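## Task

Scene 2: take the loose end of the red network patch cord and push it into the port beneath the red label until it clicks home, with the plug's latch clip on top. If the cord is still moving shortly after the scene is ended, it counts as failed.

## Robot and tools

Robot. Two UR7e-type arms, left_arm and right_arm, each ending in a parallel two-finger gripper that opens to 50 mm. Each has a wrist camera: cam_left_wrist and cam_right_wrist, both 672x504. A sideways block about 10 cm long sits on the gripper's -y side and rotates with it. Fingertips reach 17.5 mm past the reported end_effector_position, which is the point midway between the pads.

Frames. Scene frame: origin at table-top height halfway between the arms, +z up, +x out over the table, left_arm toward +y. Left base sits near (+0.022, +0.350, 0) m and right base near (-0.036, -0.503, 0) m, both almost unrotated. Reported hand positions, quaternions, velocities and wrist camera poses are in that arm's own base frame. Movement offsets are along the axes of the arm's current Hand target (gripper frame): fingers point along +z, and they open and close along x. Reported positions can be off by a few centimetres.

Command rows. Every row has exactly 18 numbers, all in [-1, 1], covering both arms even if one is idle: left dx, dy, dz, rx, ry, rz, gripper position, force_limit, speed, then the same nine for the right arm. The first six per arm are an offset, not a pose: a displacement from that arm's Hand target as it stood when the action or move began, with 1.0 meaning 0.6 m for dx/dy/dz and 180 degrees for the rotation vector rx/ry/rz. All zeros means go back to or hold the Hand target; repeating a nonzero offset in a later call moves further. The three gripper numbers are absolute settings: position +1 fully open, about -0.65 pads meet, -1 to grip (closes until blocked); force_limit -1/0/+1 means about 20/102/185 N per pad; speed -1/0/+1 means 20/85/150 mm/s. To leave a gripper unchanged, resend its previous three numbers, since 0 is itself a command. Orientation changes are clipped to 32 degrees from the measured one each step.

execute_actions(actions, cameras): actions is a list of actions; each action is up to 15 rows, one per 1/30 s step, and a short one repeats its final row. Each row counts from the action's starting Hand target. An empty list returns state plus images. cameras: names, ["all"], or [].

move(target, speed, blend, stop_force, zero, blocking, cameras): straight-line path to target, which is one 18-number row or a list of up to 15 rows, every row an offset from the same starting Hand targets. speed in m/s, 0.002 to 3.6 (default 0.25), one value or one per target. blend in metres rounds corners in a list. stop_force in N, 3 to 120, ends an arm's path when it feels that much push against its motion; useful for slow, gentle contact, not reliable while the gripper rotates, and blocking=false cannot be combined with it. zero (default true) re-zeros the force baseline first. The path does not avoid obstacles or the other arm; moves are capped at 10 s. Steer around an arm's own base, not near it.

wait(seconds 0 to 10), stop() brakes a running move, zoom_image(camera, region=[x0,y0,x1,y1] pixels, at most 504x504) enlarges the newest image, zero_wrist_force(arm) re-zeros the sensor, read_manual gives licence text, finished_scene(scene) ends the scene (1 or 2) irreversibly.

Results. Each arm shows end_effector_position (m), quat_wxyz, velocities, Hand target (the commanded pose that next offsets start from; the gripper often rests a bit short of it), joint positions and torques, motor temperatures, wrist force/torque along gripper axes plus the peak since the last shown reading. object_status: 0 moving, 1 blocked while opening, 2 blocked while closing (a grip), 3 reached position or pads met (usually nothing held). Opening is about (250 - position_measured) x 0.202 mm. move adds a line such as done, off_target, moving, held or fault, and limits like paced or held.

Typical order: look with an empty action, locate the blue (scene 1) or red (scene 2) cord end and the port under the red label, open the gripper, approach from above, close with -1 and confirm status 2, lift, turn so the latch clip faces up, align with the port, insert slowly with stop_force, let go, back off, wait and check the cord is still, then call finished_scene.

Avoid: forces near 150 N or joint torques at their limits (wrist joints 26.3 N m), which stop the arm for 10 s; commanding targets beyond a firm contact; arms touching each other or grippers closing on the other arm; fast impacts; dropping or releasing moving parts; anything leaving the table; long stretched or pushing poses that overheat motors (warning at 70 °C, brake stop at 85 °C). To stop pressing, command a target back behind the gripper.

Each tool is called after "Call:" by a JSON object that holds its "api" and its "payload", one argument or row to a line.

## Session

Call:
{"api": "execute_actions", "payload": {
  "actions": []
}}

Scene clock: 0.00 s.
left_arm: end_effector_position=(+0.5989, -0.0571, +0.3178) position_measured=3 object_status=3 end_effector_quat_wxyz=(-0.072, +0.353, +0.848, -0.389) | right_arm: end_effector_position=(+0.8658, +0.3749, +0.1978) position_measured=3 object_status=3 end_effector_quat_wxyz=(-0.245, +0.959, +0.014, +0.143)
Joint positions: left_arm=[-0.047 -1.037 1 -1.044 -2.248 -0.653] | right_arm=[3.608 -2.525 -0.72 -0.972 1.879 2.087]
Joint velocities: within noise
Joint torques (N m): no reading
Motor temperatures (°C): left_arm=[35 44 46 46 44 37] | right_arm=[41 41 33 42 39 39]
Wrist force (N): no reading
Wrist torque (N m): no reading
Wrist force, peak (N): no reading
Hand target: left_arm +0.5989, -0.0571, +0.3178; -0.072, +0.353, +0.848, -0.389 | right_arm +0.8658, +0.3749, +0.1978; -0.245, +0.959, +0.014, +0.143
Tool commands: left_gripper/position=+1.0 left_gripper/force_limit=+1.0 left_gripper/speed=+1.0 right_gripper/position=+1.0 right_gripper/force_limit=+1.0 right_gripper/speed=+1.0
camera_calibration:
cam_left_wrist: T_world_to_cam=[[-0.73729, 0.659305, -0.147378, 0.536993], [0.650224, 0.633329, -0.419646, -0.209332], [-0.183336, -0.405229, -0.895644, 0.505413], [0, 0, 0, 1]] pos_world=[0.624692, -0.0166579, 0.443966]
cam_right_wrist: T_world_to_cam=[[0.960807, -0.0414121, 0.274108, -0.864778], [-0.00150295, -0.989543, -0.144231, 0.421724], [0.277215, 0.138167, -0.950822, 0.0212742], [0, 0, 0, 1]] pos_world=[0.825621, 0.378563, 0.318097]

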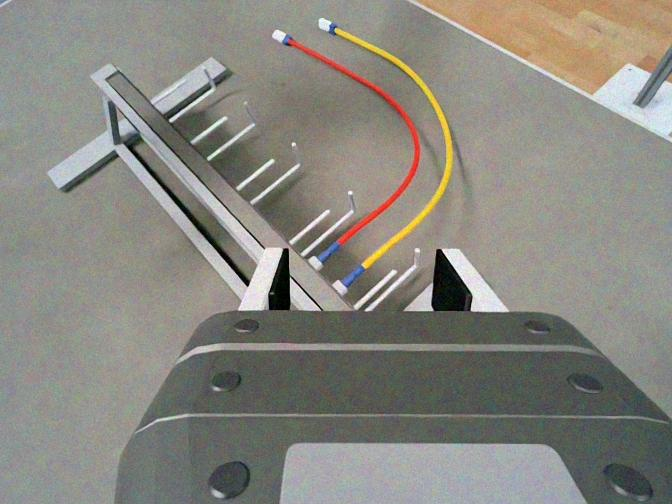

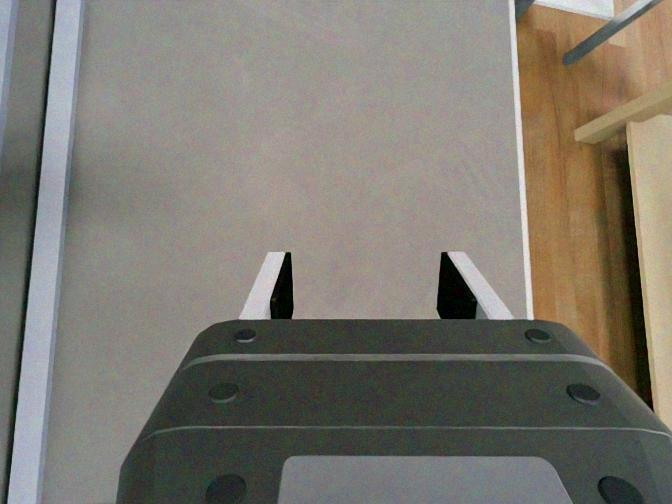

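Call:
{"api": "move", "payload": {
  "target": [
    [-0.0653,-0.2576,0.8705,-0.261,-0.0483,-0.2368,1,1,1,0,0,0,0,0,0,1,1,1]
  ],
  "speed": 0.35,
  "cameras": ["cam_left_wrist"]
}}

Call:
{"api": "zoom_image", "payload": {
  "camera": "cam_left_wrist",
  "region": [280, 0, 420, 140]
}}

Scene clock: 17.43 s.
left_arm: end_effector_position=(+0.3373, -0.4701, +0.0745) position_measured=3 object_status=3 end_effector_quat_wxyz=(+0.000, +0.000, +1.000, +0.000) | right_arm: end_effector_position=(+0.8658, +0.3749, +0.1978) position_measured=3 object_status=3 end_effector_quat_wxyz=(-0.245, +0.959, +0.014, +0.143)
Joint positions: left_arm=[-1.181 -1.224 1.846 -2.193 -1.57 -2.752] | right_arm=[3.608 -2.525 -0.72 -0.972 1.879 2.087]
Joint torques (N m): left_arm=[-10.68 -30.82 -36.99 -0.39 2.41 -1.67] | right_arm=[0.88 68.99 29.82 3.47 0.65 0.12]
Wrist force (N): left_arm=[0.6 1.5 -1.0] | right_arm=[-0.1 0.0 0.0]
Wrist torque (N m): left_arm=[0.35 -0.16 -0.09] | right_arm=[0.00 0.01 0.00]
Wrist force, peak (N): left_arm=[0.8 1.4 -2.8] | right_arm=[-0.2 -0.1 -0.3]
Hand target: left_arm +0.3373, -0.4701, +0.0745; +0.000, +0.000, +1.000, +0.000 | right_arm +0.8658, +0.3749, +0.1978; -0.245, +0.959, +0.014, +0.143
Off the commanded pose: left_arm 0.000 m, 0 deg | right_arm 0.000 m, 0 deg.
move: done
camera_calibration:
cam_left_wrist: T_world_to_cam=[[-0.999972, -0.000182745, 0.00752322, 0.347504], [0.00249672, 0.935025, 0.354572, 0.422781], [-0.0070992, 0.354581, -0.934998, 0.372899], [0, 0, 0, 1]] pos_world=[0.349086, -0.527471, 0.19614]
Images, in order (width x height): cam_left_wrist 672x504.

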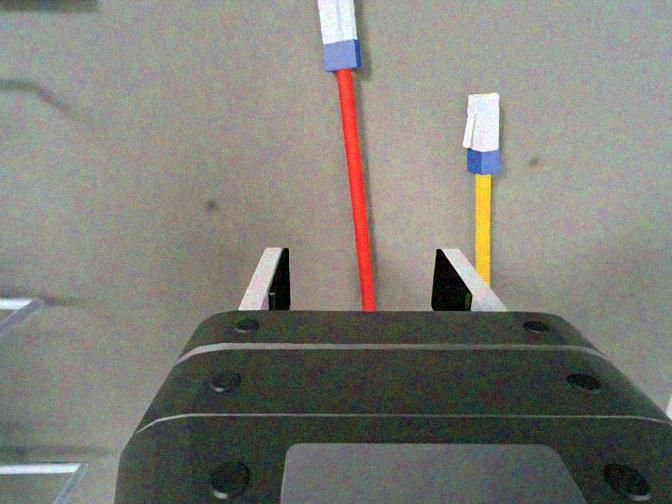

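Scaled by 3.600 from the camera's 672x504 image, which has a finer 960x720 frame.

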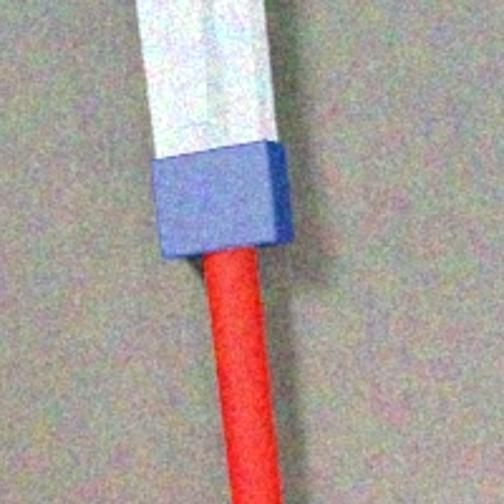

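Call:
{"api": "move", "payload": {
  "target": [
    [-0.0122,-0.1167,0.04,0,0,-0.0361,1,1,1,0,0,0,0,0,0,1,1,1],
    [-0.0122,-0.1167,0.0878,0,0,-0.0361,1,1,1,0,0,0,0,0,0,1,1,1]
  ],
  "speed": [0.2,0.06],
  "cameras": ["cam_left_wrist"]
}}

Call:
{"api": "zoom_image", "payload": {
  "camera": "cam_left_wrist",
  "region": [300, 180, 430, 320]
}}

Scene clock: 27.87 s.
left_arm: end_effector_position=(+0.3447, -0.5402, +0.0219) position_measured=3 object_status=3 end_effector_quat_wxyz=(+0.000, -0.057, +0.998, +0.000) | right_arm: end_effector_position=(+0.8658, +0.3749, +0.1978) position_measured=3 object_status=3 end_effector_quat_wxyz=(-0.245, +0.959, +0.014, +0.143)
Joint positions: left_arm=[-1.213 -1.025 1.699 -2.245 -1.57 -2.897] | right_arm=[3.608 -2.525 -0.72 -0.972 1.879 2.087]
Joint torques (N m): left_arm=[-7.67 -41.1 -6.8 -5.89 1.94 -0.76] | right_arm=[0.89 69.09 29.61 3.54 0.63 -0.03]
Wrist force (N): left_arm=[0.7 1.4 -0.7] | right_arm=[0.0 0.0 0.0]
Wrist torque (N m): left_arm=[0.33 -0.19 -0.10] | right_arm=[0.00 0.00 0.00]
Wrist force, peak (N): left_arm=[0.8 3.6 -1.7] | right_arm=[-0.2 -0.2 0.2]
Hand target: left_arm +0.3447, -0.5401, +0.0218; +0.000, -0.057, +0.998, +0.000 | right_arm +0.8658, +0.3749, +0.1978; -0.245, +0.959, +0.014, +0.143
Off the commanded pose: left_arm 0.000 m, 0 deg | right_arm 0.000 m, 0 deg.
move: done
camera_calibration:
cam_left_wrist: T_world_to_cam=[[-0.993521, -0.113402, 0.00751105, 0.291897], [-0.103391, 0.9293, 0.354559, 0.540407], [-0.0471876, 0.351485, -0.935004, 0.360681], [0, 0, 0, 1]] pos_world=[0.362899, -0.595873, 0.14344]
Images, in order (width x height): cam_left_wrist 672x504.

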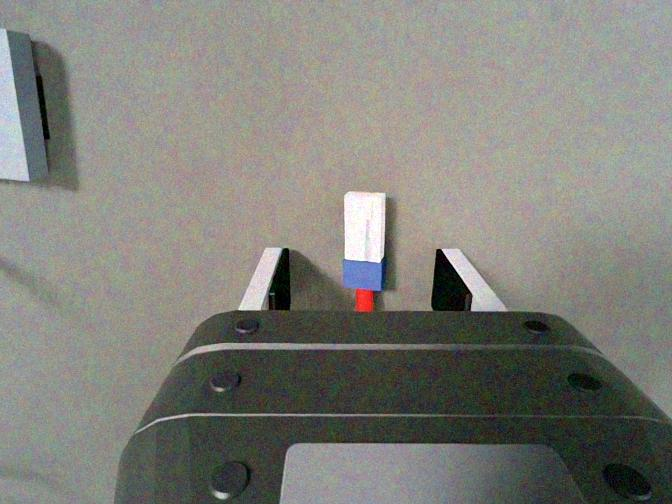

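Scaled by 3.600 from the camera's 672x504 image, which has a finer 960x720 frame.

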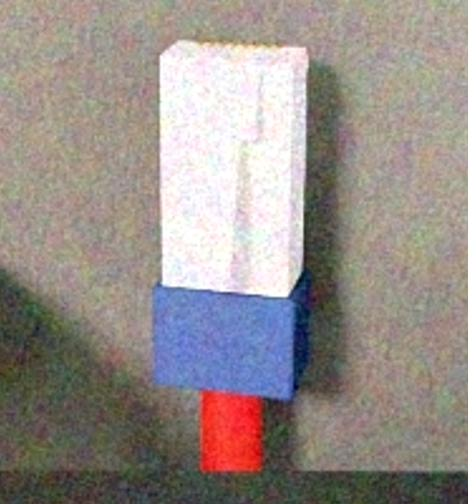

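Call:
{"api": "move", "payload": {
  "target": [0,0,0,0,0,0,-1,-0.3,-0.8,0,0,0,0,0,0,1,1,1],
  "cameras": ["cam_left_wrist"]
}}

Call:
{"api": "zoom_image", "payload": {
  "camera": "cam_left_wrist",
  "region": [325, 180, 405, 300]
}}

Scene clock: 31.80 s.
left_arm: end_effector_position=(+0.3447, -0.5401, +0.0218) position_measured=195 object_status=2 end_effector_quat_wxyz=(+0.000, -0.057, +0.998, +0.000) | right_arm: end_effector_position=(+0.8658, +0.3749, +0.1978) position_measured=3 object_status=3 end_effector_quat_wxyz=(-0.245, +0.959, +0.014, +0.143)
Joint positions: left_arm=[-1.213 -1.025 1.699 -2.245 -1.57 -2.897] | right_arm=[3.608 -2.525 -0.72 -0.972 1.879 2.087]
Joint torques (N m): left_arm=[6.36 -39.47 -7.66 -5.07 1.95 1.09] | right_arm=[0.54 69.75 29.87 3.57 0.72 -0.07]
Wrist force (N): left_arm=[0.5 1.5 -0.7] | right_arm=[0.0 -0.1 -0.1]
Wrist torque (N m): left_arm=[0.36 -0.16 -0.09] | right_arm=[-0.02 0.00 0.00]
Wrist force, peak (N): left_arm=[0.8 1.8 -1.2] | right_arm=[-0.3 -0.1 -0.1]
Hand target: left_arm +0.3447, -0.5401, +0.0218; +0.000, -0.057, +0.998, +0.000 | right_arm +0.8658, +0.3749, +0.1978; -0.245, +0.959, +0.014, +0.143
Off the commanded pose: left_arm 0.000 m, 0 deg | right_arm 0.000 m, 0 deg.
move: done
camera_calibration:
cam_left_wrist: T_world_to_cam=[[-0.993521, -0.113402, 0.00751105, 0.291898], [-0.103391, 0.9293, 0.354559, 0.540443], [-0.0471876, 0.351485, -0.935004, 0.360588], [0, 0, 0, 1]] pos_world=[0.362899, -0.595873, 0.14334]
Images, in order (width x height): cam_left_wrist 672x504.

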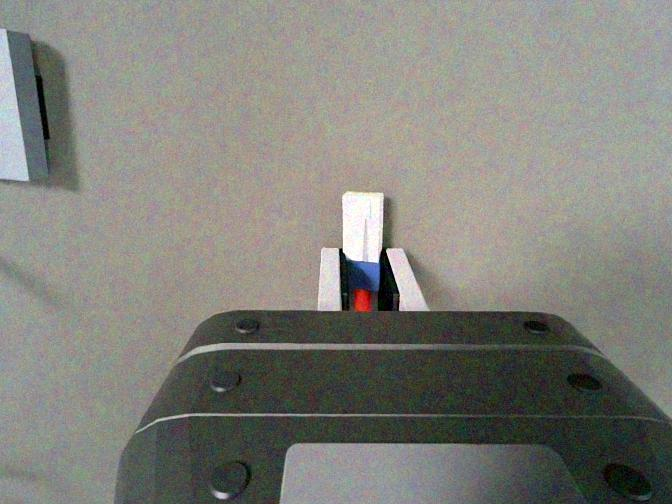

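Scaled by 4.200 from the camera's 672x504 image, which has a finer 960x720 frame.

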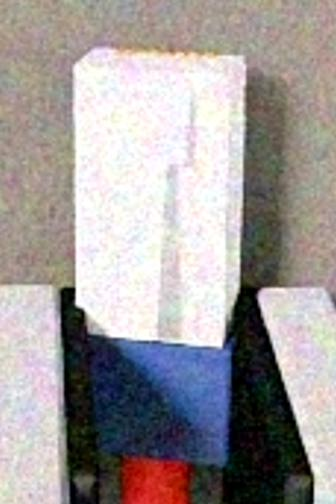

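Call:
{"api": "move", "payload": {
  "target": [
    [0,0,0,0,0,0,0.1,-0.3,0,0,0,0,0,0,0,1,1,1],
    [0,-0.0117,0,0,0,0,0.1,-0.3,0,0,0,0,0,0,0,1,1,1],
    [0,-0.0117,0,0,0,0,-1,-0.3,-0.8,0,0,0,0,0,0,1,1,1]
  ],
  "speed": 0.04,
  "cameras": ["cam_left_wrist"]
}}

Call:
{"api": "zoom_image", "payload": {
  "camera": "cam_left_wrist",
  "region": [325, 190, 405, 310]
}}

Scene clock: 48.00 s.
left_arm: end_effector_position=(+0.3455, -0.5471, +0.0218) position_measured=193 object_status=2 end_effector_quat_wxyz=(+0.000, -0.057, +0.998, +0.000) | right_arm: end_effector_position=(+0.8658, +0.3749, +0.1978) position_measured=3 object_status=3 end_effector_quat_wxyz=(-0.245, +0.959, +0.014, +0.143)
Joint positions: left_arm=[-1.215 -1.013 1.679 -2.237 -1.57 -2.9] | right_arm=[3.608 -2.525 -0.72 -0.972 1.879 2.087]
Joint torques (N m): left_arm=[-12.05 -40.97 -34.39 -0.73 1.85 -1.49] | right_arm=[0.95 69.69 29.78 3.59 0.6 -0.05]
Wrist force (N): left_arm=[0.5 1.6 -0.9] | right_arm=[-0.1 0.0 -0.1]
Wrist torque (N m): left_arm=[0.38 -0.16 -0.10] | right_arm=[0.01 0.02 0.00]
Wrist force, peak (N): left_arm=[0.3 1.8 -1.4] | right_arm=[0.0 -0.3 0.1]
Hand target: left_arm +0.3455, -0.5471, +0.0218; +0.000, -0.057, +0.998, +0.000 | right_arm +0.8658, +0.3749, +0.1978; -0.245, +0.959, +0.014, +0.143
Off the commanded pose: left_arm 0.000 m, 0 deg | right_arm 0.000 m, 0 deg.
move: done
camera_calibration:
cam_left_wrist: T_world_to_cam=[[-0.993521, -0.113402, 0.00751105, 0.291899], [-0.103391, 0.9293, 0.354559, 0.54703], [-0.0471876, 0.351485, -0.935004, 0.363086], [0, 0, 0, 1]] pos_world=[0.363699, -0.602873, 0.14334]
Images, in order (width x height): cam_left_wrist 672x504.

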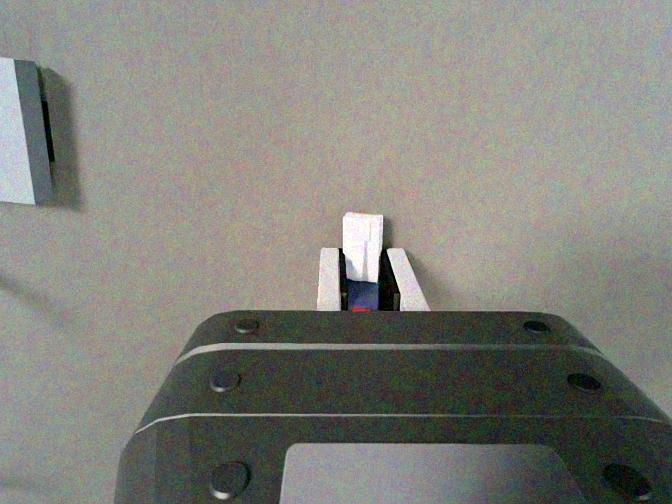

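Scaled by 4.200 from the camera's 672x504 image, which has a finer 960x720 frame.

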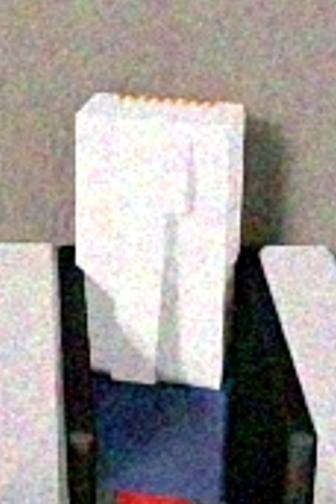

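Call:
{"api": "move", "payload": {
  "target": [
    [0,0,0,0,0,0,-0.1,-0.3,0,0,0,0,0,0,0,1,1,1],
    [-0.0048,0,-0.0035,0,0.0556,0,-0.1,-0.3,0,0,0,0,0,0,0,1,1,1],
    [-0.0048,0,-0.0035,0,0.0556,0,-1,-0.3,-0.8,0,0,0,0,0,0,1,1,1]
  ],
  "speed": 0.04,
  "cameras": ["cam_left_wrist"]
}}

Call:
{"api": "zoom_image", "payload": {
  "camera": "cam_left_wrist",
  "region": [325, 190, 405, 310]
}}

Scene clock: 68.10 s.
left_arm: end_effector_position=(+0.3484, -0.5468, +0.0239) position_measured=196 object_status=2 end_effector_quat_wxyz=(-0.087, -0.057, +0.995, -0.005) | right_arm: end_effector_position=(+0.8658, +0.3749, +0.1978) position_measured=3 object_status=3 end_effector_quat_wxyz=(-0.245, +0.959, +0.014, +0.143)
Joint positions: left_arm=[-1.144 -0.975 1.601 -2.143 -1.736 -2.824] | right_arm=[3.608 -2.525 -0.72 -0.972 1.879 2.087]
Joint torques (N m): left_arm=[10.14 -43.54 -34.91 -0.39 -2.2 1.65] | right_arm=[0.37 69.62 29.99 3.69 0.69 -0.12]
Wrist force (N): left_arm=[1.3 1.1 -1.2] | right_arm=[-0.1 -0.1 0.1]
Wrist torque (N m): left_arm=[0.28 -0.30 -0.17] | right_arm=[-0.02 0.01 0.00]
Wrist force, peak (N): left_arm=[1.2 1.4 -1.4] | right_arm=[-0.2 0.2 0.2]
Hand target: left_arm +0.3484, -0.5468, +0.0239; -0.087, -0.057, +0.995, -0.005 | right_arm +0.8658, +0.3749, +0.1978; -0.245, +0.959, +0.014, +0.143
Off the commanded pose: left_arm 0.000 m, 0 deg | right_arm 0.000 m, 0 deg.
move: done
camera_calibration:
cam_left_wrist: T_world_to_cam=[[-0.977103, -0.111465, 0.181231, 0.285939], [-0.0421348, 0.93629, 0.348692, 0.528872], [-0.208551, 0.333072, -0.919548, 0.410926], [0, 0, 0, 1]] pos_world=[0.387375, -0.600173, 0.141632]
Images, in order (width x height): cam_left_wrist 672x504.

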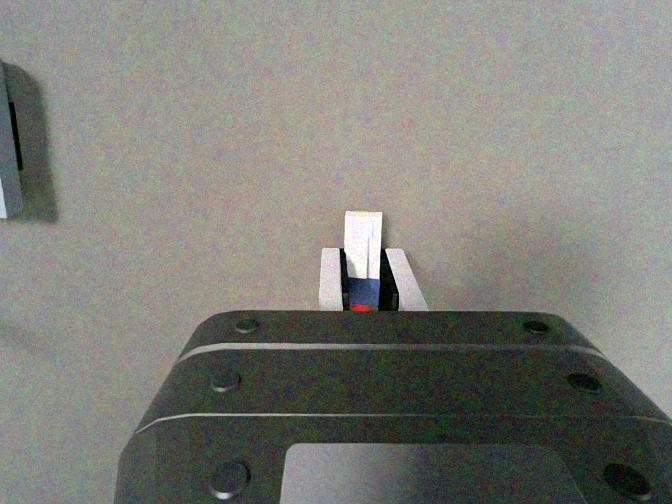

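Scaled by 4.200 from the camera's 672x504 image, which has a finer 960x720 frame.

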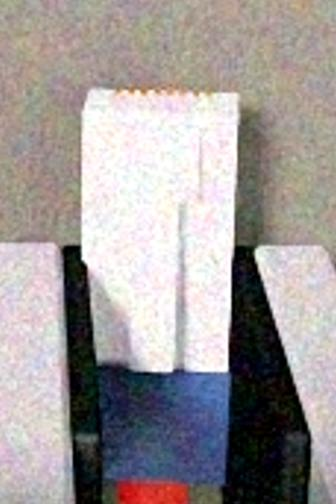

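Call:
{"api": "move", "payload": {
  "target": [
    [0.023,0.001,-0.1315,0,0,0,-1,-0.3,-0.8,0,0,0,0,0,0,1,1,1],
    [-0.0948,0.299,-0.3025,0.2919,-0.2585,-0.3903,-1,-0.3,-0.8,0,0,0,0,0,0,1,1,1]
  ],
  "speed": 0.25,
  "blend": [0.03,0],
  "cameras": ["cam_left_wrist"]
}}

Scene clock: 77.57 s.
left_arm: end_effector_position=(+0.3484, -0.5468, +0.0275) position_measured=196 object_status=2 end_effector_quat_wxyz=(-0.087, -0.057, +0.995, -0.005) | right_arm: end_effector_position=(+0.8658, +0.3749, +0.1978) position_measured=3 object_status=3 end_effector_quat_wxyz=(-0.245, +0.959, +0.014, +0.143)
Joint positions: left_arm=[-1.144 -0.98 1.599 -2.135 -1.736 -2.824] | right_arm=[3.608 -2.525 -0.72 -0.972 1.879 2.087]
Joint torques (N m): left_arm=[1.64 -43.17 -9.33 -5.22 -0.88 1.19] | right_arm=[0.68 69 30.59 3.68 0.6 -0.07]
Wrist force (N): left_arm=[1.1 1.4 -1.0] | right_arm=[-0.1 0.0 -0.1]
Wrist torque (N m): left_arm=[0.34 -0.29 -0.16] | right_arm=[0.00 0.01 0.00]
Wrist force, peak (N): left_arm=[2.5 0.5 -10.2] | right_arm=[-0.1 0.2 -0.2]
Hand target: left_arm +0.3484, -0.5468, +0.0274; -0.087, -0.057, +0.995, -0.005 (not the last commanded pose) | right_arm +0.8658, +0.3749, +0.1978; -0.245, +0.959, +0.014, +0.143
Off the commanded pose: left_arm 0.259 m, 99 deg | right_arm 0.000 m, 0 deg.
move: held (left_arm; a check stopped the path); path passed 0 of 2 targets; limits=held
pose unreachable (left arm): on one or more control steps of this call, first in action 0 (counted from 0), this arm could not follow its commanded pose, so it was not sent that pose on those steps. It may still have moved: this result reports where it is.
cause: moving toward the commanded pose would bring a part of the arm too close to another arm (a part of this arm just beyond joint 5 (wrist 2) and a part of the right arm just beyond its joint 3 (elbow), 19 mm apart when this arm was first held).
camera_calibration:
cam_left_wrist: T_world_to_cam=[[-0.977078, -0.111617, 0.181276, 0.285208], [-0.0422582, 0.936274, 0.348719, 0.527592], [-0.208647, 0.333065, -0.919529, 0.414141], [0, 0, 0, 1]] pos_world=[0.387375, -0.600073, 0.145132]
Images, in order (width x height): cam_left_wrist 672x504.

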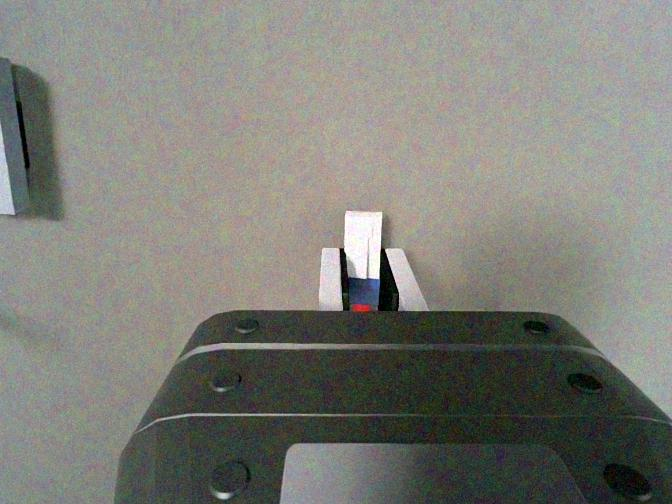

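Call:
{"api": "move", "payload": {
  "target": [
    [0,0,0,0,0,0,-1,-0.3,-0.8,-0.0123,0.4118,-0.2923,0,0,0,1,1,1],
    [0,0,0,0,0,0,-1,-0.3,-0.8,-0.501,0.689,-0.948,0,0,0,1,1,1]
  ],
  "speed": 0.25,
  "blend": [0.05,0],
  "cameras": ["cam_right_wrist"]
}}

Scene clock: 91.23 s.
left_arm: end_effector_position=(+0.3484, -0.5468, +0.0274) position_measured=196 object_status=2 end_effector_quat_wxyz=(-0.087, -0.057, +0.995, -0.005) | right_arm: end_effector_position=(+0.4655, -0.2454, +0.3972) position_measured=3 object_status=3 end_effector_quat_wxyz=(-0.245, +0.959, +0.014, +0.143)
Joint positions: left_arm=[-1.144 -0.98 1.599 -2.135 -1.736 -2.824] | right_arm=[2.641 -1.649 -1.423 -1.632 2.147 1.044]
Joint torques (N m): left_arm=[-9.2 -43.16 -7.26 -5.36 0.88 -1.14] | right_arm=[-13.38 22.15 41.82 0.85 2.74 -2.67]
Wrist force (N): left_arm=[1.3 1.0 -1.1] | right_arm=[-0.3 -0.2 0.1]
Wrist torque (N m): left_arm=[0.28 -0.31 -0.16] | right_arm=[-0.03 0.11 0.04]
Wrist force, peak (N): left_arm=[1.5 1.2 -1.6] | right_arm=[-0.1 -2.0 1.4]
Hand target: left_arm +0.3484, -0.5468, +0.0274; -0.087, -0.057, +0.995, -0.005 | right_arm +0.4655, -0.2454, +0.3972; -0.245, +0.959, +0.014, +0.143
Off the commanded pose: left_arm 0.000 m, 0 deg | right_arm 0.000 m, 0 deg.
move: done
camera_calibration:
cam_right_wrist: T_world_to_cam=[[0.960806, -0.0414123, 0.274112, -0.56051], [-0.00153009, -0.989557, -0.144137, -0.163873], [0.277218, 0.138068, -0.950835, 0.407509], [0, 0, 0, 1]] pos_world=[0.425321, -0.241638, 0.517496]
Images, in order (width x height): cam_right_wrist 672x504.

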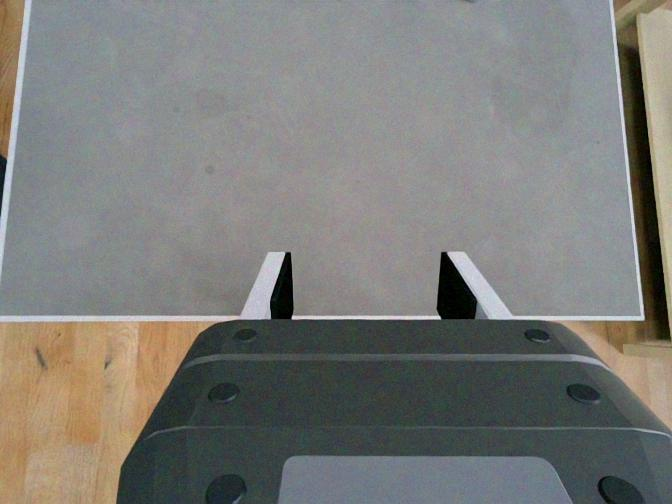

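Call:
{"api": "move", "payload": {
  "target": [
    [0.023,0.001,-0.1255,0,0,0,-1,-0.3,-0.8,0,0,0,0,0,0,1,1,1],
    [-0.0948,0.299,-0.2965,0.2919,-0.2585,-0.3903,-1,-0.3,-0.8,0,0,0,0,0,0,1,1,1]
  ],
  "speed": 0.25,
  "blend": [0.03,0],
  "cameras": ["cam_left_wrist"]
}}

Call:
{"api": "zoom_image", "payload": {
  "camera": "cam_left_wrist",
  "region": [0, 100, 400, 240]
}}

Call:
{"api": "zoom_image", "payload": {
  "camera": "cam_left_wrist",
  "region": [272, 100, 672, 300]
}}

Scene clock: 98.50 s.
left_arm: end_effector_position=(+0.4142, -0.3587, +0.1928) position_measured=196 object_status=2 end_effector_quat_wxyz=(-0.319, +0.610, -0.642, +0.337) | right_arm: end_effector_position=(+0.4655, -0.2454, +0.3972) position_measured=3 object_status=3 end_effector_quat_wxyz=(-0.245, +0.959, +0.014, +0.143)
Joint positions: left_arm=[-1.384 -1.548 2.342 -2.697 -0.645 -4.306] | right_arm=[2.641 -1.649 -1.423 -1.632 2.147 1.044]
Joint torques (N m): left_arm=[-11.14 -31.9 -33.08 -0.69 4.05 -1.33] | right_arm=[-13.19 22.98 41.64 0.89 2.84 -2.5]
Wrist force (N): left_arm=[0.6 0.0 -0.5] | right_arm=[-0.3 -0.3 0.4]
Wrist torque (N m): left_arm=[-0.05 -0.11 0.06] | right_arm=[-0.05 0.12 0.04]
Wrist force, peak (N): left_arm=[0.9 -0.1 -2.8] | right_arm=[-0.5 -0.5 0.3]
Hand target: left_arm +0.4142, -0.3587, +0.1928; -0.319, +0.610, -0.642, +0.337 | right_arm +0.4655, -0.2454, +0.3972; -0.245, +0.959, +0.014, +0.143
Off the commanded pose: left_arm 0.000 m, 0 deg | right_arm 0.000 m, 0 deg.
move: done
camera_calibration:
cam_left_wrist: T_world_to_cam=[[-0.0598489, -0.998192, 0.00554537, -0.323499], [-0.822107, 0.0461389, -0.56746, 0.477062], [0.566179, -0.0385208, -0.823382, 0.0445379], [0, 0, 0, 1]] pos_world=[0.347618, -0.34321, 0.309179]
Images, in order (width x height): cam_left_wrist 672x504.

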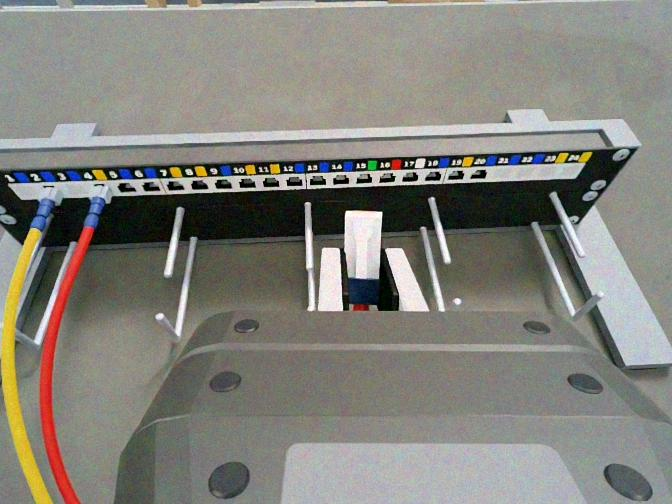

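Scaled by 1.260 from the camera's 672x504 image, which has a finer 960x720 frame.

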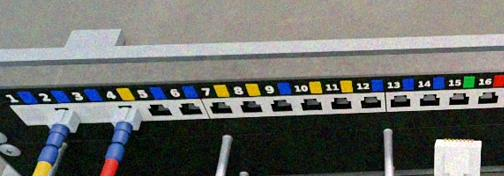

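Scaled by 1.260 from the camera's 672x504 image, which has a finer 960x720 frame.

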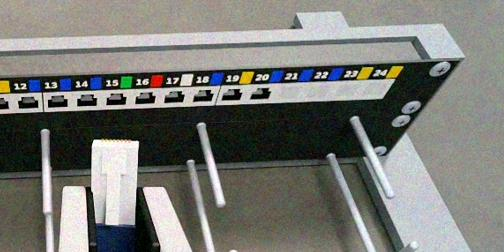

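Call:
{"api": "move", "payload": {
  "target": [0.0562,0.0408,0.2738,-0.0572,-0.0122,-0.0095,-1,-0.3,-0.8,0,0,0,0,0,0,1,1,1],
  "speed": 0.15,
  "cameras": ["cam_left_wrist"]
}}

Call:
{"api": "zoom_image", "payload": {
  "camera": "cam_left_wrist",
  "region": [310, 110, 430, 230]
}}

Scene clock: 123.47 s.
left_arm: end_effector_position=(+0.5334, -0.3989, +0.0794) position_measured=196 object_status=2 end_effector_quat_wxyz=(-0.270, +0.652, -0.655, +0.271) | right_arm: end_effector_position=(+0.4655, -0.2454, +0.3972) position_measured=3 object_status=3 end_effector_quat_wxyz=(-0.245, +0.959, +0.014, +0.143)
Joint positions: left_arm=[-1.104 -1.095 2.046 -2.948 -0.888 -4.087] | right_arm=[2.641 -1.649 -1.423 -1.632 2.147 1.044]
Joint torques (N m): left_arm=[11.02 -31.46 -34.22 -1.85 -0.22 1.58] | right_arm=[-13.34 22.71 41.52 1.06 2.65 -2.46]
Wrist force (N): left_arm=[0.7 0.5 -0.9] | right_arm=[-0.1 -0.2 0.1]
Wrist torque (N m): left_arm=[0.03 -0.15 -0.06] | right_arm=[-0.03 0.09 0.03]
Wrist force, peak (N): left_arm=[0.5 -0.4 -2.2] | right_arm=[-0.5 -0.4 0.4]
Hand target: left_arm +0.5335, -0.3989, +0.0793; -0.270, +0.652, -0.655, +0.271 | right_arm +0.4655, -0.2454, +0.3972; -0.245, +0.959, +0.014, +0.143
Off the commanded pose: left_arm 0.000 m, 0 deg | right_arm 0.000 m, 0 deg.
move: done
camera_calibration:
cam_left_wrist: T_world_to_cam=[[-0.010302, -0.999933, 0.00532488, -0.382929], [-0.911482, 0.00720057, -0.411277, 0.532341], [0.411211, -0.00909051, -0.911495, -0.0165621], [0, 0, 0, 1]] pos_world=[0.488085, -0.386887, 0.205882]
Images, in order (width x height): cam_left_wrist 672x504.

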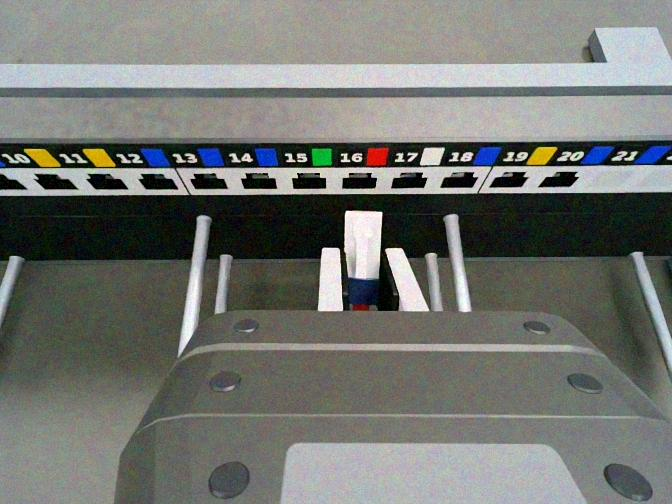

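Scaled by 4.200 from the camera's 672x504 image, which has a finer 960x720 frame.

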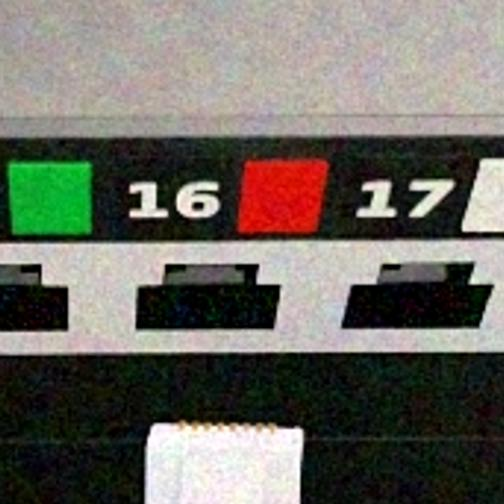

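Call:
{"api": "move", "payload": {
  "target": [-0.0027,-0.0423,-0.0043,-0.25,0,0,-1,-0.3,-0.8,0,0,0,0,0,0,1,1,1],
  "speed": 0.15
}}

Call:
{"api": "move", "payload": {
  "target": [0,-0.03,0,0,0,0,-1,-0.3,-0.8,0,0,0,0,0,0,1,1,1],
  "speed": 0.006,
  "stop_force": 10
}}

Call:
{"api": "move", "payload": {
  "target": [0,0,0.0064,0,0,0,-1,-0.3,-0.8,0,0,0,0,0,0,1,1,1],
  "speed": 0.002,
  "stop_force": 6
}}

Scene clock: 141.83 s.
left_arm: end_effector_position=(+0.5496, -0.3973, +0.0991) position_measured=196 object_status=2 end_effector_quat_wxyz=(-0.001, +0.706, -0.709, +0.000) | right_arm: end_effector_position=(+0.4655, -0.2454, +0.3972) position_measured=3 object_status=3 end_effector_quat_wxyz=(-0.245, +0.959, +0.014, +0.143)
Joint positions: left_arm=[-0.824 -1.046 1.501 -2.026 -1.57 -3.962] | right_arm=[2.641 -1.649 -1.423 -1.632 2.147 1.044]
Joint torques (N m): left_arm=[10.81 -40.9 -36.47 -0.41 -1.5 1.65] | right_arm=[-13.62 23.69 41.48 1.07 2.53 -2.46]
Wrist force (N): left_arm=[0.6 1.4 -0.9] | right_arm=[-0.3 -0.4 0.1]
Wrist torque (N m): left_arm=[0.35 -0.17 -0.21] | right_arm=[-0.07 0.11 0.04]
Wrist force, peak (N): left_arm=[1.0 1.4 -0.7] | right_arm=[-0.4 -0.6 0.3]
Hand target: left_arm +0.5496, -0.3973, +0.0991; +0.000, +0.706, -0.709, +0.000 | right_arm +0.4655, -0.2454, +0.3972; -0.245, +0.959, +0.014, +0.143
Off the commanded pose: left_arm 0.000 m, 0 deg | right_arm 0.000 m, 0 deg.
move: done

Scene clock: 143.57 s.
left_arm: end_effector_position=(+0.5531, -0.3974, +0.0991) position_measured=196 object_status=2 end_effector_quat_wxyz=(+0.000, +0.706, -0.709, +0.000) | right_arm: end_effector_position=(+0.4655, -0.2454, +0.3972) position_measured=3 object_status=3 end_effector_quat_wxyz=(-0.245, +0.959, +0.014, +0.143)
Joint positions: left_arm=[-0.82 -1.04 1.491 -2.021 -1.57 -3.958] | right_arm=[2.641 -1.649 -1.423 -1.632 2.147 1.044]
Joint torques (N m): left_arm=[-9.08 -61.74 -11.76 -6 3.62 -1.31] | right_arm=[-13.56 24.02 40.76 1.08 2.66 -2.37]
Wrist force (N): left_arm=[1.0 10.2 -2.2] | right_arm=[-0.4 -0.3 0.2]
Wrist torque (N m): left_arm=[0.62 -0.19 -0.24] | right_arm=[-0.05 0.13 0.04]
Wrist force, peak (N): left_arm=[0.1 16.0 -2.5] | right_arm=[-0.4 -0.5 0.4]
Hand target: left_arm +0.5531, -0.3974, +0.0991; +0.000, +0.706, -0.709, +0.000 (not the last commanded pose) | right_arm +0.4655, -0.2454, +0.3972; -0.245, +0.959, +0.014, +0.143
Off the commanded pose: left_arm 0.014 m, 0 deg | right_arm 0.000 m, 0 deg.
move: contact (left_arm)

Scene clock: 145.97 s.
left_arm: end_effector_position=(+0.5531, -0.3973, +0.0955) position_measured=196 object_status=2 end_effector_quat_wxyz=(+0.000, +0.706, -0.709, +0.000) | right_arm: end_effector_position=(+0.4655, -0.2454, +0.3972) position_measured=3 object_status=3 end_effector_quat_wxyz=(-0.245, +0.959, +0.014, +0.143)
Joint positions: left_arm=[-0.82 -1.036 1.495 -2.029 -1.57 -3.958] | right_arm=[2.641 -1.649 -1.423 -1.632 2.147 1.044]
Joint torques (N m): left_arm=[-7.1 -49.33 -20.98 -1.38 1.78 -1.1] | right_arm=[-12.86 23.11 41.75 1.2 2.61 -2.44]
Wrist force (N): left_arm=[1.5 10.0 -9.4] | right_arm=[-0.3 -0.4 0.4]
Wrist torque (N m): left_arm=[0.75 -0.21 -0.23] | right_arm=[-0.06 0.13 0.04]
Wrist force, peak (N): left_arm=[1.7 10.2 -9.6] | right_arm=[-0.5 -0.4 0.3]
Hand target: left_arm +0.5532, -0.3974, +0.0956; +0.000, +0.706, -0.709, +0.000 | right_arm +0.4655, -0.2454, +0.3972; -0.245, +0.959, +0.014, +0.143
Off the commanded pose: left_arm 0.000 m, 0 deg | right_arm 0.000 m, 0 deg.
move: contact (left_arm)

Call:
{"api": "move", "payload": {
  "target": [0,0,-0.0007,0,0,0,-1,-0.3,-0.8,0,0,0,0,0,0,1,1,1],
  "speed": 0.004
}}

Call:
{"api": "move", "payload": {
  "target": [0,-0.02,0,0,0,0,-1,-0.3,-0.8,0,0,0,0,0,0,1,1,1],
  "speed": 0.005,
  "stop_force": 8
}}

Scene clock: 149.60 s.
left_arm: end_effector_position=(+0.5531, -0.3974, +0.0960) position_measured=196 object_status=2 end_effector_quat_wxyz=(+0.000, +0.706, -0.709, +0.000) | right_arm: end_effector_position=(+0.4655, -0.2454, +0.3972) position_measured=3 object_status=3 end_effector_quat_wxyz=(-0.245, +0.959, +0.014, +0.143)
Joint positions: left_arm=[-0.82 -1.037 1.494 -2.028 -1.57 -3.958] | right_arm=[2.641 -1.649 -1.423 -1.632 2.147 1.044]
Joint torques (N m): left_arm=[-7.93 -58.28 -37.56 -0.84 1.92 -0.98] | right_arm=[-12.99 24.56 40.93 1.28 2.57 -2.37]
Wrist force (N): left_arm=[1.7 7.3 -4.9] | right_arm=[-0.2 -0.2 0.3]
Wrist torque (N m): left_arm=[0.58 -0.14 -0.21] | right_arm=[-0.04 0.10 0.04]
Wrist force, peak (N): left_arm=[1.7 10.1 -9.8] | right_arm=[-0.5 -0.4 0.5]
Hand target: left_arm +0.5532, -0.3974, +0.0960; +0.000, +0.706, -0.709, +0.000 | right_arm +0.4655, -0.2454, +0.3972; -0.245, +0.959, +0.014, +0.143
Off the commanded pose: left_arm 0.000 m, 0 deg | right_arm 0.000 m, 0 deg.
move: done

Scene clock: 150.83 s.
left_arm: end_effector_position=(+0.5534, -0.3975, +0.0962) position_measured=196 object_status=2 end_effector_quat_wxyz=(+0.000, +0.706, -0.709, +0.000) | right_arm: end_effector_position=(+0.4655, -0.2454, +0.3972) position_measured=3 object_status=3 end_effector_quat_wxyz=(-0.245, +0.959, +0.014, +0.143)
Joint positions: left_arm=[-0.82 -1.036 1.493 -2.028 -1.57 -3.957] | right_arm=[2.641 -1.649 -1.423 -1.632 2.147 1.044]
Joint torques (N m): left_arm=[-6.22 -59.72 -11.59 -6.57 1.99 -1.45] | right_arm=[-12.87 23.99 41.26 1.21 2.54 -2.52]
Wrist force (N): left_arm=[1.8 16.8 -4.6] | right_arm=[-0.4 -0.4 0.4]
Wrist torque (N m): left_arm=[0.84 -0.19 -0.25] | right_arm=[-0.06 0.13 0.04]
Wrist force, peak (N): left_arm=[0.5 20.3 -5.2] | right_arm=[-0.4 -0.4 0.5]
Hand target: left_arm +0.5534, -0.3975, +0.0962; +0.000, +0.706, -0.709, +0.000 (not the last commanded pose) | right_arm +0.4655, -0.2454, +0.3972; -0.245, +0.959, +0.014, +0.143
Off the commanded pose: left_arm 0.012 m, 0 deg | right_arm 0.000 m, 0 deg.
move: contact (left_arm)

Call:
{"api": "move", "payload": {
  "target": [
    [0,0.035,0,0,0,0,-1,-0.3,-0.8,0,0,0,0,0,0,1,1,1],
    [0,0.035,0.018,0.1667,0,0,-1,-0.3,-0.8,0,0,0,0,0,0,1,1,1],
    [0,0.0195,0.018,0.1667,0,0,-1,-0.3,-0.8,0,0,0,0,0,0,1,1,1]
  ],
  "speed": 0.15,
  "blend": [0.003,0,0],
  "cameras": ["cam_left_wrist"]
}}

Call:
{"api": "zoom_image", "payload": {
  "camera": "cam_left_wrist",
  "region": [320, 155, 410, 245]
}}

Scene clock: 157.30 s.
left_arm: end_effector_position=(+0.5417, -0.3974, +0.0854) position_measured=196 object_status=2 end_effector_quat_wxyz=(-0.183, +0.681, -0.685, +0.184) | right_arm: end_effector_position=(+0.4655, -0.2454, +0.3972) position_measured=3 object_status=3 end_effector_quat_wxyz=(-0.245, +0.959, +0.014, +0.143)
Joint positions: left_arm=[-1.002 -1.143 1.901 -2.632 -1.136 -4.072] | right_arm=[2.641 -1.649 -1.423 -1.632 2.147 1.044]
Joint torques (N m): left_arm=[12.22 -35.87 -34.53 -4.31 -0.58 1.4] | right_arm=[-13.11 23.67 40.66 1.28 2.53 -2.52]
Wrist force (N): left_arm=[0.4 0.7 -1.2] | right_arm=[-0.3 -0.4 0.2]
Wrist torque (N m): left_arm=[0.14 -0.12 -0.10] | right_arm=[-0.07 0.12 0.03]
Wrist force, peak (N): left_arm=[2.0 16.7 -4.6] | right_arm=[-0.5 -0.4 0.4]
Hand target: left_arm +0.5417, -0.3974, +0.0853; -0.183, +0.681, -0.685, +0.183 | right_arm +0.4655, -0.2454, +0.3972; -0.245, +0.959, +0.014, +0.143
Off the commanded pose: left_arm 0.000 m, 0 deg | right_arm 0.000 m, 0 deg.
move: done
camera_calibration:
cam_left_wrist: T_world_to_cam=[[-0.00878739, -0.999939, 0.00666056, -0.382364], [-0.986883, 0.00759852, -0.161258, 0.561921], [0.161197, -0.00799023, -0.98689, 0.127834], [0, 0, 0, 1]] pos_world=[0.530583, -0.38559, 0.219319]
Images, in order (width x height): cam_left_wrist 672x504.

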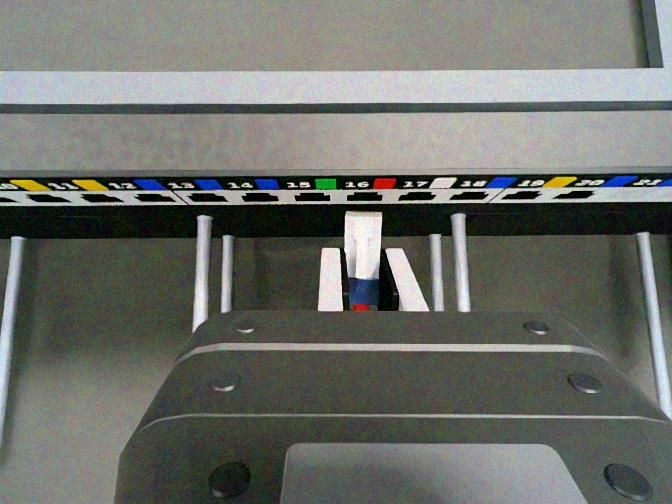

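Scaled by 5.600 from the camera's 672x504 image, which has a finer 960x720 frame.

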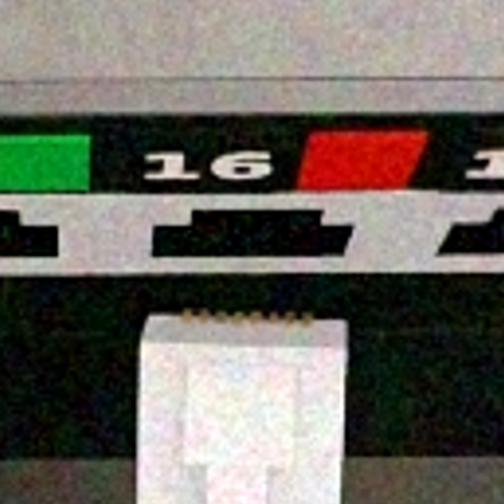

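Call:
{"api": "zoom_image", "payload": {
  "camera": "cam_left_wrist",
  "region": [334, 200, 394, 260]
}}

Call:
{"api": "zoom_image", "payload": {
  "camera": "cam_left_wrist",
  "region": [334, 250, 394, 310]
}}

Scaled by 8.400 from the camera's 672x504 image, which has a finer 960x720 frame.

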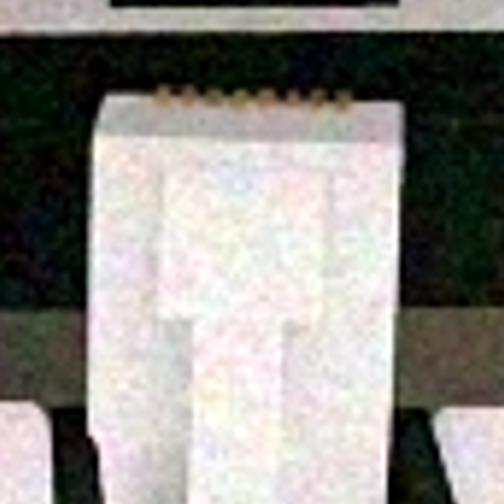

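Scaled by 8.400 from the camera's 672x504 image, which has a finer 960x720 frame.

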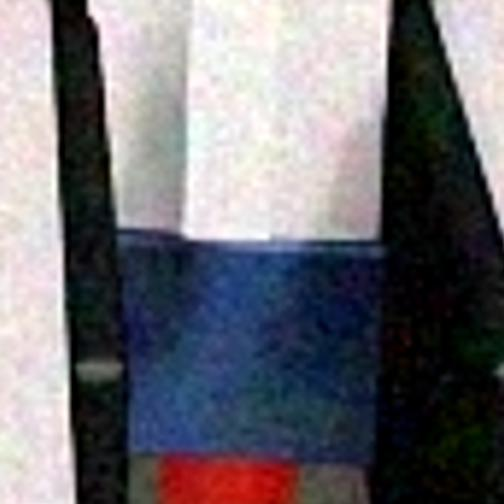

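Call:
{"api": "move", "payload": {
  "target": [0.0026,0,0,0,-0.0306,0,-1,-0.3,-0.8,0,0,0,0,0,0,1,1,1],
  "speed": 0.1,
  "cameras": ["cam_left_wrist"]
}}

Call:
{"api": "zoom_image", "payload": {
  "camera": "cam_left_wrist",
  "region": [320, 155, 410, 245]
}}

Scene clock: 181.77 s.
left_arm: end_effector_position=(+0.5417, -0.3990, +0.0853) position_measured=196 object_status=2 end_effector_quat_wxyz=(-0.216, +0.689, -0.675, +0.151) | right_arm: end_effector_position=(+0.4655, -0.2454, +0.3972) position_measured=3 object_status=3 end_effector_quat_wxyz=(-0.245, +0.959, +0.014, +0.143)
Joint positions: left_arm=[-1.026 -1.126 1.844 -2.492 -1.075 -4.137] | right_arm=[2.641 -1.649 -1.423 -1.632 2.147 1.044]
Joint torques (N m): left_arm=[-11.6 -36.32 -36.29 -1.19 3.63 -1.5] | right_arm=[-12.82 23.49 40.25 1.27 2.42 -2.32]
Wrist force (N): left_arm=[0.3 0.3 -0.7] | right_arm=[-0.2 -0.4 0.2]
Wrist torque (N m): left_arm=[0.10 -0.08 -0.02] | right_arm=[-0.07 0.11 0.04]
Wrist force, peak (N): left_arm=[0.3 1.0 -1.3] | right_arm=[-0.5 -0.4 0.2]
Hand target: left_arm +0.5417, -0.3990, +0.0853; -0.216, +0.689, -0.675, +0.151 | right_arm +0.4655, -0.2454, +0.3972; -0.245, +0.959, +0.014, +0.143
Off the commanded pose: left_arm 0.000 m, 0 deg | right_arm 0.000 m, 0 deg.
move: done
camera_calibration:
cam_left_wrist: T_world_to_cam=[[0.039265, -0.996295, -0.0765173, -0.401422], [-0.986377, -0.0264038, -0.162369, 0.548243], [0.159747, 0.0818503, -0.983759, 0.16422], [0, 0, 0, 1]] pos_world=[0.530303, -0.398901, 0.219855]
Images, in order (width x height): cam_left_wrist 672x504.

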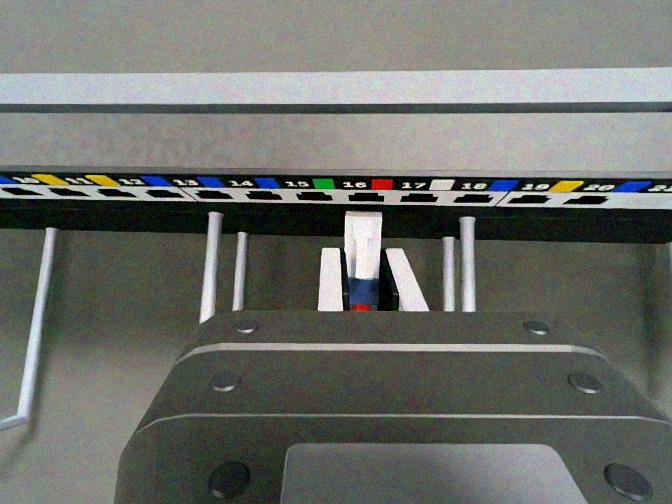

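Scaled by 5.600 from the camera's 672x504 image, which has a finer 960x720 frame.

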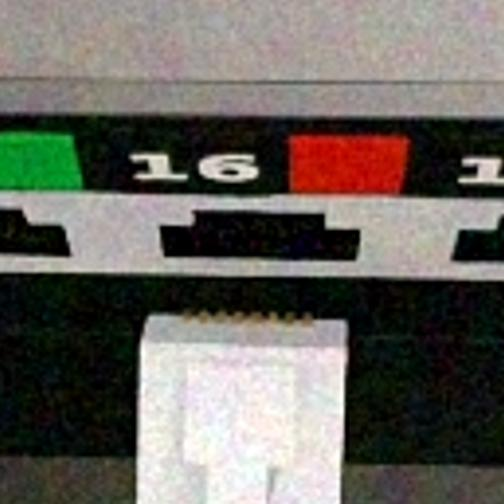

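Call:
{"api": "move", "payload": {
  "target": [-0.0003,-0.0227,-0.0133,-0.1666,0,0.0155,-1,-0.3,-0.8,0,0,0,0,0,0,1,1,1],
  "speed": 0.15
}}

Call:
{"api": "move", "payload": {
  "target": [0,-0.03,0,0,0,0,-1,-0.3,-0.8,0,0,0,0,0,0,1,1,1],
  "speed": 0.006,
  "stop_force": 10
}}

Call:
{"api": "move", "payload": {
  "target": [-0.0006,0,0.0066,0,0,0,-1,-0.3,-0.8,0,0,0,0,0,0,1,1,1],
  "speed": 0.002,
  "stop_force": 7
}}

Scene clock: 202.07 s.
left_arm: end_effector_position=(+0.5495, -0.3996, +0.0991) position_measured=196 object_status=2 end_effector_quat_wxyz=(-0.034, +0.705, -0.707, -0.034) | right_arm: end_effector_position=(+0.4655, -0.2454, +0.3972) position_measured=3 object_status=3 end_effector_quat_wxyz=(-0.245, +0.959, +0.014, +0.143)
Joint positions: left_arm=[-0.851 -1.016 1.435 -1.917 -1.508 -3.992] | right_arm=[2.641 -1.649 -1.423 -1.632 2.147 1.044]
Joint torques (N m): left_arm=[11.54 -43.73 -37.16 0.21 -1.64 1.42] | right_arm=[-12.34 23.49 40.61 1.34 2.37 -2.48]
Wrist force (N): left_arm=[0.7 1.2 -1.0] | right_arm=[-0.3 -0.1 0.2]
Wrist torque (N m): left_arm=[0.34 -0.16 -0.25] | right_arm=[-0.02 0.12 0.04]
Wrist force, peak (N): left_arm=[0.8 1.4 -0.9] | right_arm=[-0.5 -0.4 0.5]
Hand target: left_arm +0.5495, -0.3996, +0.0991; -0.034, +0.705, -0.707, -0.034 | right_arm +0.4655, -0.2454, +0.3972; -0.245, +0.959, +0.014, +0.143
Off the commanded pose: left_arm 0.000 m, 0 deg | right_arm 0.000 m, 0 deg.
move: done

Scene clock: 203.90 s.
left_arm: end_effector_position=(+0.5532, -0.3996, +0.0990) position_measured=196 object_status=2 end_effector_quat_wxyz=(-0.034, +0.705, -0.707, -0.034) | right_arm: end_effector_position=(+0.4655, -0.2454, +0.3972) position_measured=3 object_status=3 end_effector_quat_wxyz=(-0.245, +0.959, +0.014, +0.143)
Joint positions: left_arm=[-0.847 -1.009 1.424 -1.913 -1.508 -3.988] | right_arm=[2.641 -1.649 -1.423 -1.632 2.147 1.044]
Joint torques (N m): left_arm=[-8.22 -61.93 -11.75 -5.57 2.74 -1.26] | right_arm=[-12.19 23.86 41.04 1.51 2.29 -2.3]
Wrist force (N): left_arm=[2.0 11.0 -2.3] | right_arm=[-0.5 -0.3 0.1]
Wrist torque (N m): left_arm=[0.64 -0.16 -0.25] | right_arm=[-0.05 0.14 0.04]
Wrist force, peak (N): left_arm=[0.7 16.9 -2.5] | right_arm=[-0.6 -0.4 0.2]
Hand target: left_arm +0.5532, -0.3996, +0.0990; -0.034, +0.705, -0.707, -0.034 (not the last commanded pose) | right_arm +0.4655, -0.2454, +0.3972; -0.245, +0.959, +0.014, +0.143
Off the commanded pose: left_arm 0.014 m, 0 deg | right_arm 0.000 m, 0 deg.
move: contact (left_arm)

Scene clock: 206.57 s.
left_arm: end_effector_position=(+0.5532, -0.3989, +0.0952) position_measured=196 object_status=2 end_effector_quat_wxyz=(-0.034, +0.705, -0.707, -0.034) | right_arm: end_effector_position=(+0.4655, -0.2454, +0.3972) position_measured=3 object_status=3 end_effector_quat_wxyz=(-0.245, +0.959, +0.014, +0.143)
Joint positions: left_arm=[-0.846 -1.007 1.43 -1.922 -1.508 -3.987] | right_arm=[2.641 -1.649 -1.423 -1.632 2.147 1.044]
Joint torques (N m): left_arm=[13.12 -40.13 -9.68 -4.47 -0.16 1.48] | right_arm=[-13.29 24.39 40.37 1.51 2.41 -2.27]
Wrist force (N): left_arm=[1.3 8.1 -9.5] | right_arm=[-0.4 -0.2 0.2]
Wrist torque (N m): left_arm=[0.66 -0.14 -0.25] | right_arm=[-0.03 0.13 0.04]
Wrist force, peak (N): left_arm=[1.2 8.1 -9.8] | right_arm=[-0.6 -0.2 0.4]
Hand target: left_arm +0.5532, -0.3989, +0.0952; -0.034, +0.705, -0.707, -0.034 | right_arm +0.4655, -0.2454, +0.3972; -0.245, +0.959, +0.014, +0.143
Off the commanded pose: left_arm 0.000 m, 0 deg | right_arm 0.000 m, 0 deg.
move: contact (left_arm)

Call:
{"api": "move", "payload": {
  "target": [
    [0.0012,0,-0.0006,0,0,0,-1,-0.3,-0.8,0,0,0,0,0,0,1,1,1]
  ],
  "speed": 0.002
}}

Call:
{"api": "move", "payload": {
  "target": [0,-0.02,0,0,0,0,-1,-0.3,-0.8,0,0,0,0,0,0,1,1,1],
  "speed": 0.005,
  "stop_force": 8
}}

Scene clock: 213.10 s.
left_arm: end_effector_position=(+0.5532, -0.3996, +0.0954) position_measured=196 object_status=2 end_effector_quat_wxyz=(-0.034, +0.705, -0.707, -0.034) | right_arm: end_effector_position=(+0.4655, -0.2454, +0.3972) position_measured=3 object_status=3 end_effector_quat_wxyz=(-0.245, +0.959, +0.014, +0.143)
Joint positions: left_arm=[-0.847 -1.006 1.428 -1.92 -1.508 -3.988] | right_arm=[2.641 -1.649 -1.423 -1.632 2.147 1.044]
Joint torques (N m): left_arm=[-13.24 -40.8 -35.9 -1.85 -0.32 -1.32] | right_arm=[-12.93 23.66 40.42 1.36 2.39 -2.18]
Wrist force (N): left_arm=[-4.1 9.0 -6.8] | right_arm=[-0.3 -0.3 0.3]
Wrist torque (N m): left_arm=[0.61 -0.27 -0.33] | right_arm=[-0.05 0.12 0.03]
Wrist force, peak (N): left_arm=[-1.1 11.6 -8.5] | right_arm=[-0.6 -0.4 0.3]
Hand target: left_arm +0.5532, -0.3996, +0.0955; -0.034, +0.705, -0.707, -0.034 | right_arm +0.4655, -0.2454, +0.3972; -0.245, +0.959, +0.014, +0.143
Off the commanded pose: left_arm 0.000 m, 0 deg | right_arm 0.000 m, 0 deg.
move: done

Scene clock: 214.33 s.
left_arm: end_effector_position=(+0.5534, -0.3998, +0.0954) position_measured=196 object_status=2 end_effector_quat_wxyz=(-0.034, +0.705, -0.707, -0.034) | right_arm: end_effector_position=(+0.4655, -0.2454, +0.3972) position_measured=3 object_status=3 end_effector_quat_wxyz=(-0.245, +0.959, +0.014, +0.143)
Joint positions: left_arm=[-0.846 -1.005 1.427 -1.92 -1.508 -3.988] | right_arm=[2.641 -1.649 -1.423 -1.632 2.147 1.044]
Joint torques (N m): left_arm=[-8.58 -57.25 -12.13 -7.7 0.44 -1.45] | right_arm=[-12.15 23.27 40.59 1.44 2.33 -2.28]
Wrist force (N): left_arm=[-5.7 17.8 -8.4] | right_arm=[-0.4 -0.3 0.1]
Wrist torque (N m): left_arm=[0.85 -0.27 -0.37] | right_arm=[-0.05 0.14 0.04]
Wrist force, peak (N): left_arm=[-7.8 20.5 -8.9] | right_arm=[-0.3 -0.2 0.5]
Hand target: left_arm +0.5534, -0.3998, +0.0954; -0.034, +0.705, -0.707, -0.034 (not the last commanded pose) | right_arm +0.4655, -0.2454, +0.3972; -0.245, +0.959, +0.014, +0.143
Off the commanded pose: left_arm 0.012 m, 0 deg | right_arm 0.000 m, 0 deg.
move: contact (left_arm)

Call:
{"api": "move", "payload": {
  "target": [
    [0.0,0.0006,0,0,0,0,-1,-0.3,-0.8,0,0,0,0,0,0,1,1,1]
  ],
  "speed": 0.002
}}

Call:
{"api": "move", "payload": {
  "target": [-0.0006,0,-0.0064,0,0,0,-1,-0.3,-0.8,0,0,0,0,0,0,1,1,1],
  "speed": 0.0015,
  "stop_force": 9
}}

Scene clock: 219.60 s.
left_arm: end_effector_position=(+0.5531, -0.3998, +0.0954) position_measured=196 object_status=2 end_effector_quat_wxyz=(-0.034, +0.705, -0.707, -0.034) | right_arm: end_effector_position=(+0.4655, -0.2454, +0.3972) position_measured=3 object_status=3 end_effector_quat_wxyz=(-0.245, +0.959, +0.014, +0.143)
Joint positions: left_arm=[-0.847 -1.006 1.428 -1.92 -1.508 -3.988] | right_arm=[2.641 -1.649 -1.423 -1.632 2.147 1.044]
Joint torques (N m): left_arm=[-12.97 -60.25 -9.81 -5.81 0.01 -1.43] | right_arm=[-13.15 23.74 40.24 1.58 2.36 -2.17]
Wrist force (N): left_arm=[-1.1 5.9 -5.0] | right_arm=[-0.3 -0.3 0.2]
Wrist torque (N m): left_arm=[0.53 -0.23 -0.23] | right_arm=[-0.05 0.12 0.03]
Wrist force, peak (N): left_arm=[-5.6 18.0 -9.0] | right_arm=[-0.6 -0.3 0.2]
Hand target: left_arm +0.5530, -0.3998, +0.0954; -0.034, +0.705, -0.707, -0.034 | right_arm +0.4655, -0.2454, +0.3972; -0.245, +0.959, +0.014, +0.143
Off the commanded pose: left_arm 0.000 m, 0 deg | right_arm 0.000 m, 0 deg.
move: done

speed must be a number from 0.002 to 3.6 (m/s); nothing of the call was run

Call:
{"api": "move", "payload": {
  "target": [-0.0006,0,-0.0064,0,0,0,-1,-0.3,-0.8,0,0,0,0,0,0,1,1,1],
  "speed": 0.002,
  "stop_force": 9
}}

Scene clock: 227.77 s.
left_arm: end_effector_position=(+0.5530, -0.3998, +0.0993) position_measured=196 object_status=2 end_effector_quat_wxyz=(-0.034, +0.705, -0.707, -0.034) | right_arm: end_effector_position=(+0.4655, -0.2454, +0.3972) position_measured=3 object_status=3 end_effector_quat_wxyz=(-0.245, +0.959, +0.014, +0.143)
Joint positions: left_arm=[-0.847 -1.01 1.424 -1.912 -1.508 -3.988] | right_arm=[2.641 -1.649 -1.423 -1.632 2.147 1.044]
Joint torques (N m): left_arm=[-9.69 -64.92 -40.55 -1.34 -0.07 -1.71] | right_arm=[-12.67 23.88 40.69 1.61 2.14 -2.2]
Wrist force (N): left_arm=[1.1 6.8 1.3] | right_arm=[-0.3 -0.4 0.2]
Wrist torque (N m): left_arm=[0.37 -0.16 -0.20] | right_arm=[-0.06 0.11 0.04]
Wrist force, peak (N): left_arm=[-1.0 6.2 -4.8] | right_arm=[-0.5 -0.4 0.4]
Hand target: left_arm +0.5530, -0.3998, +0.0993; -0.034, +0.705, -0.707, -0.034 | right_arm +0.4655, -0.2454, +0.3972; -0.245, +0.959, +0.014, +0.143
Off the commanded pose: left_arm 0.000 m, 0 deg | right_arm 0.000 m, 0 deg.
move: done


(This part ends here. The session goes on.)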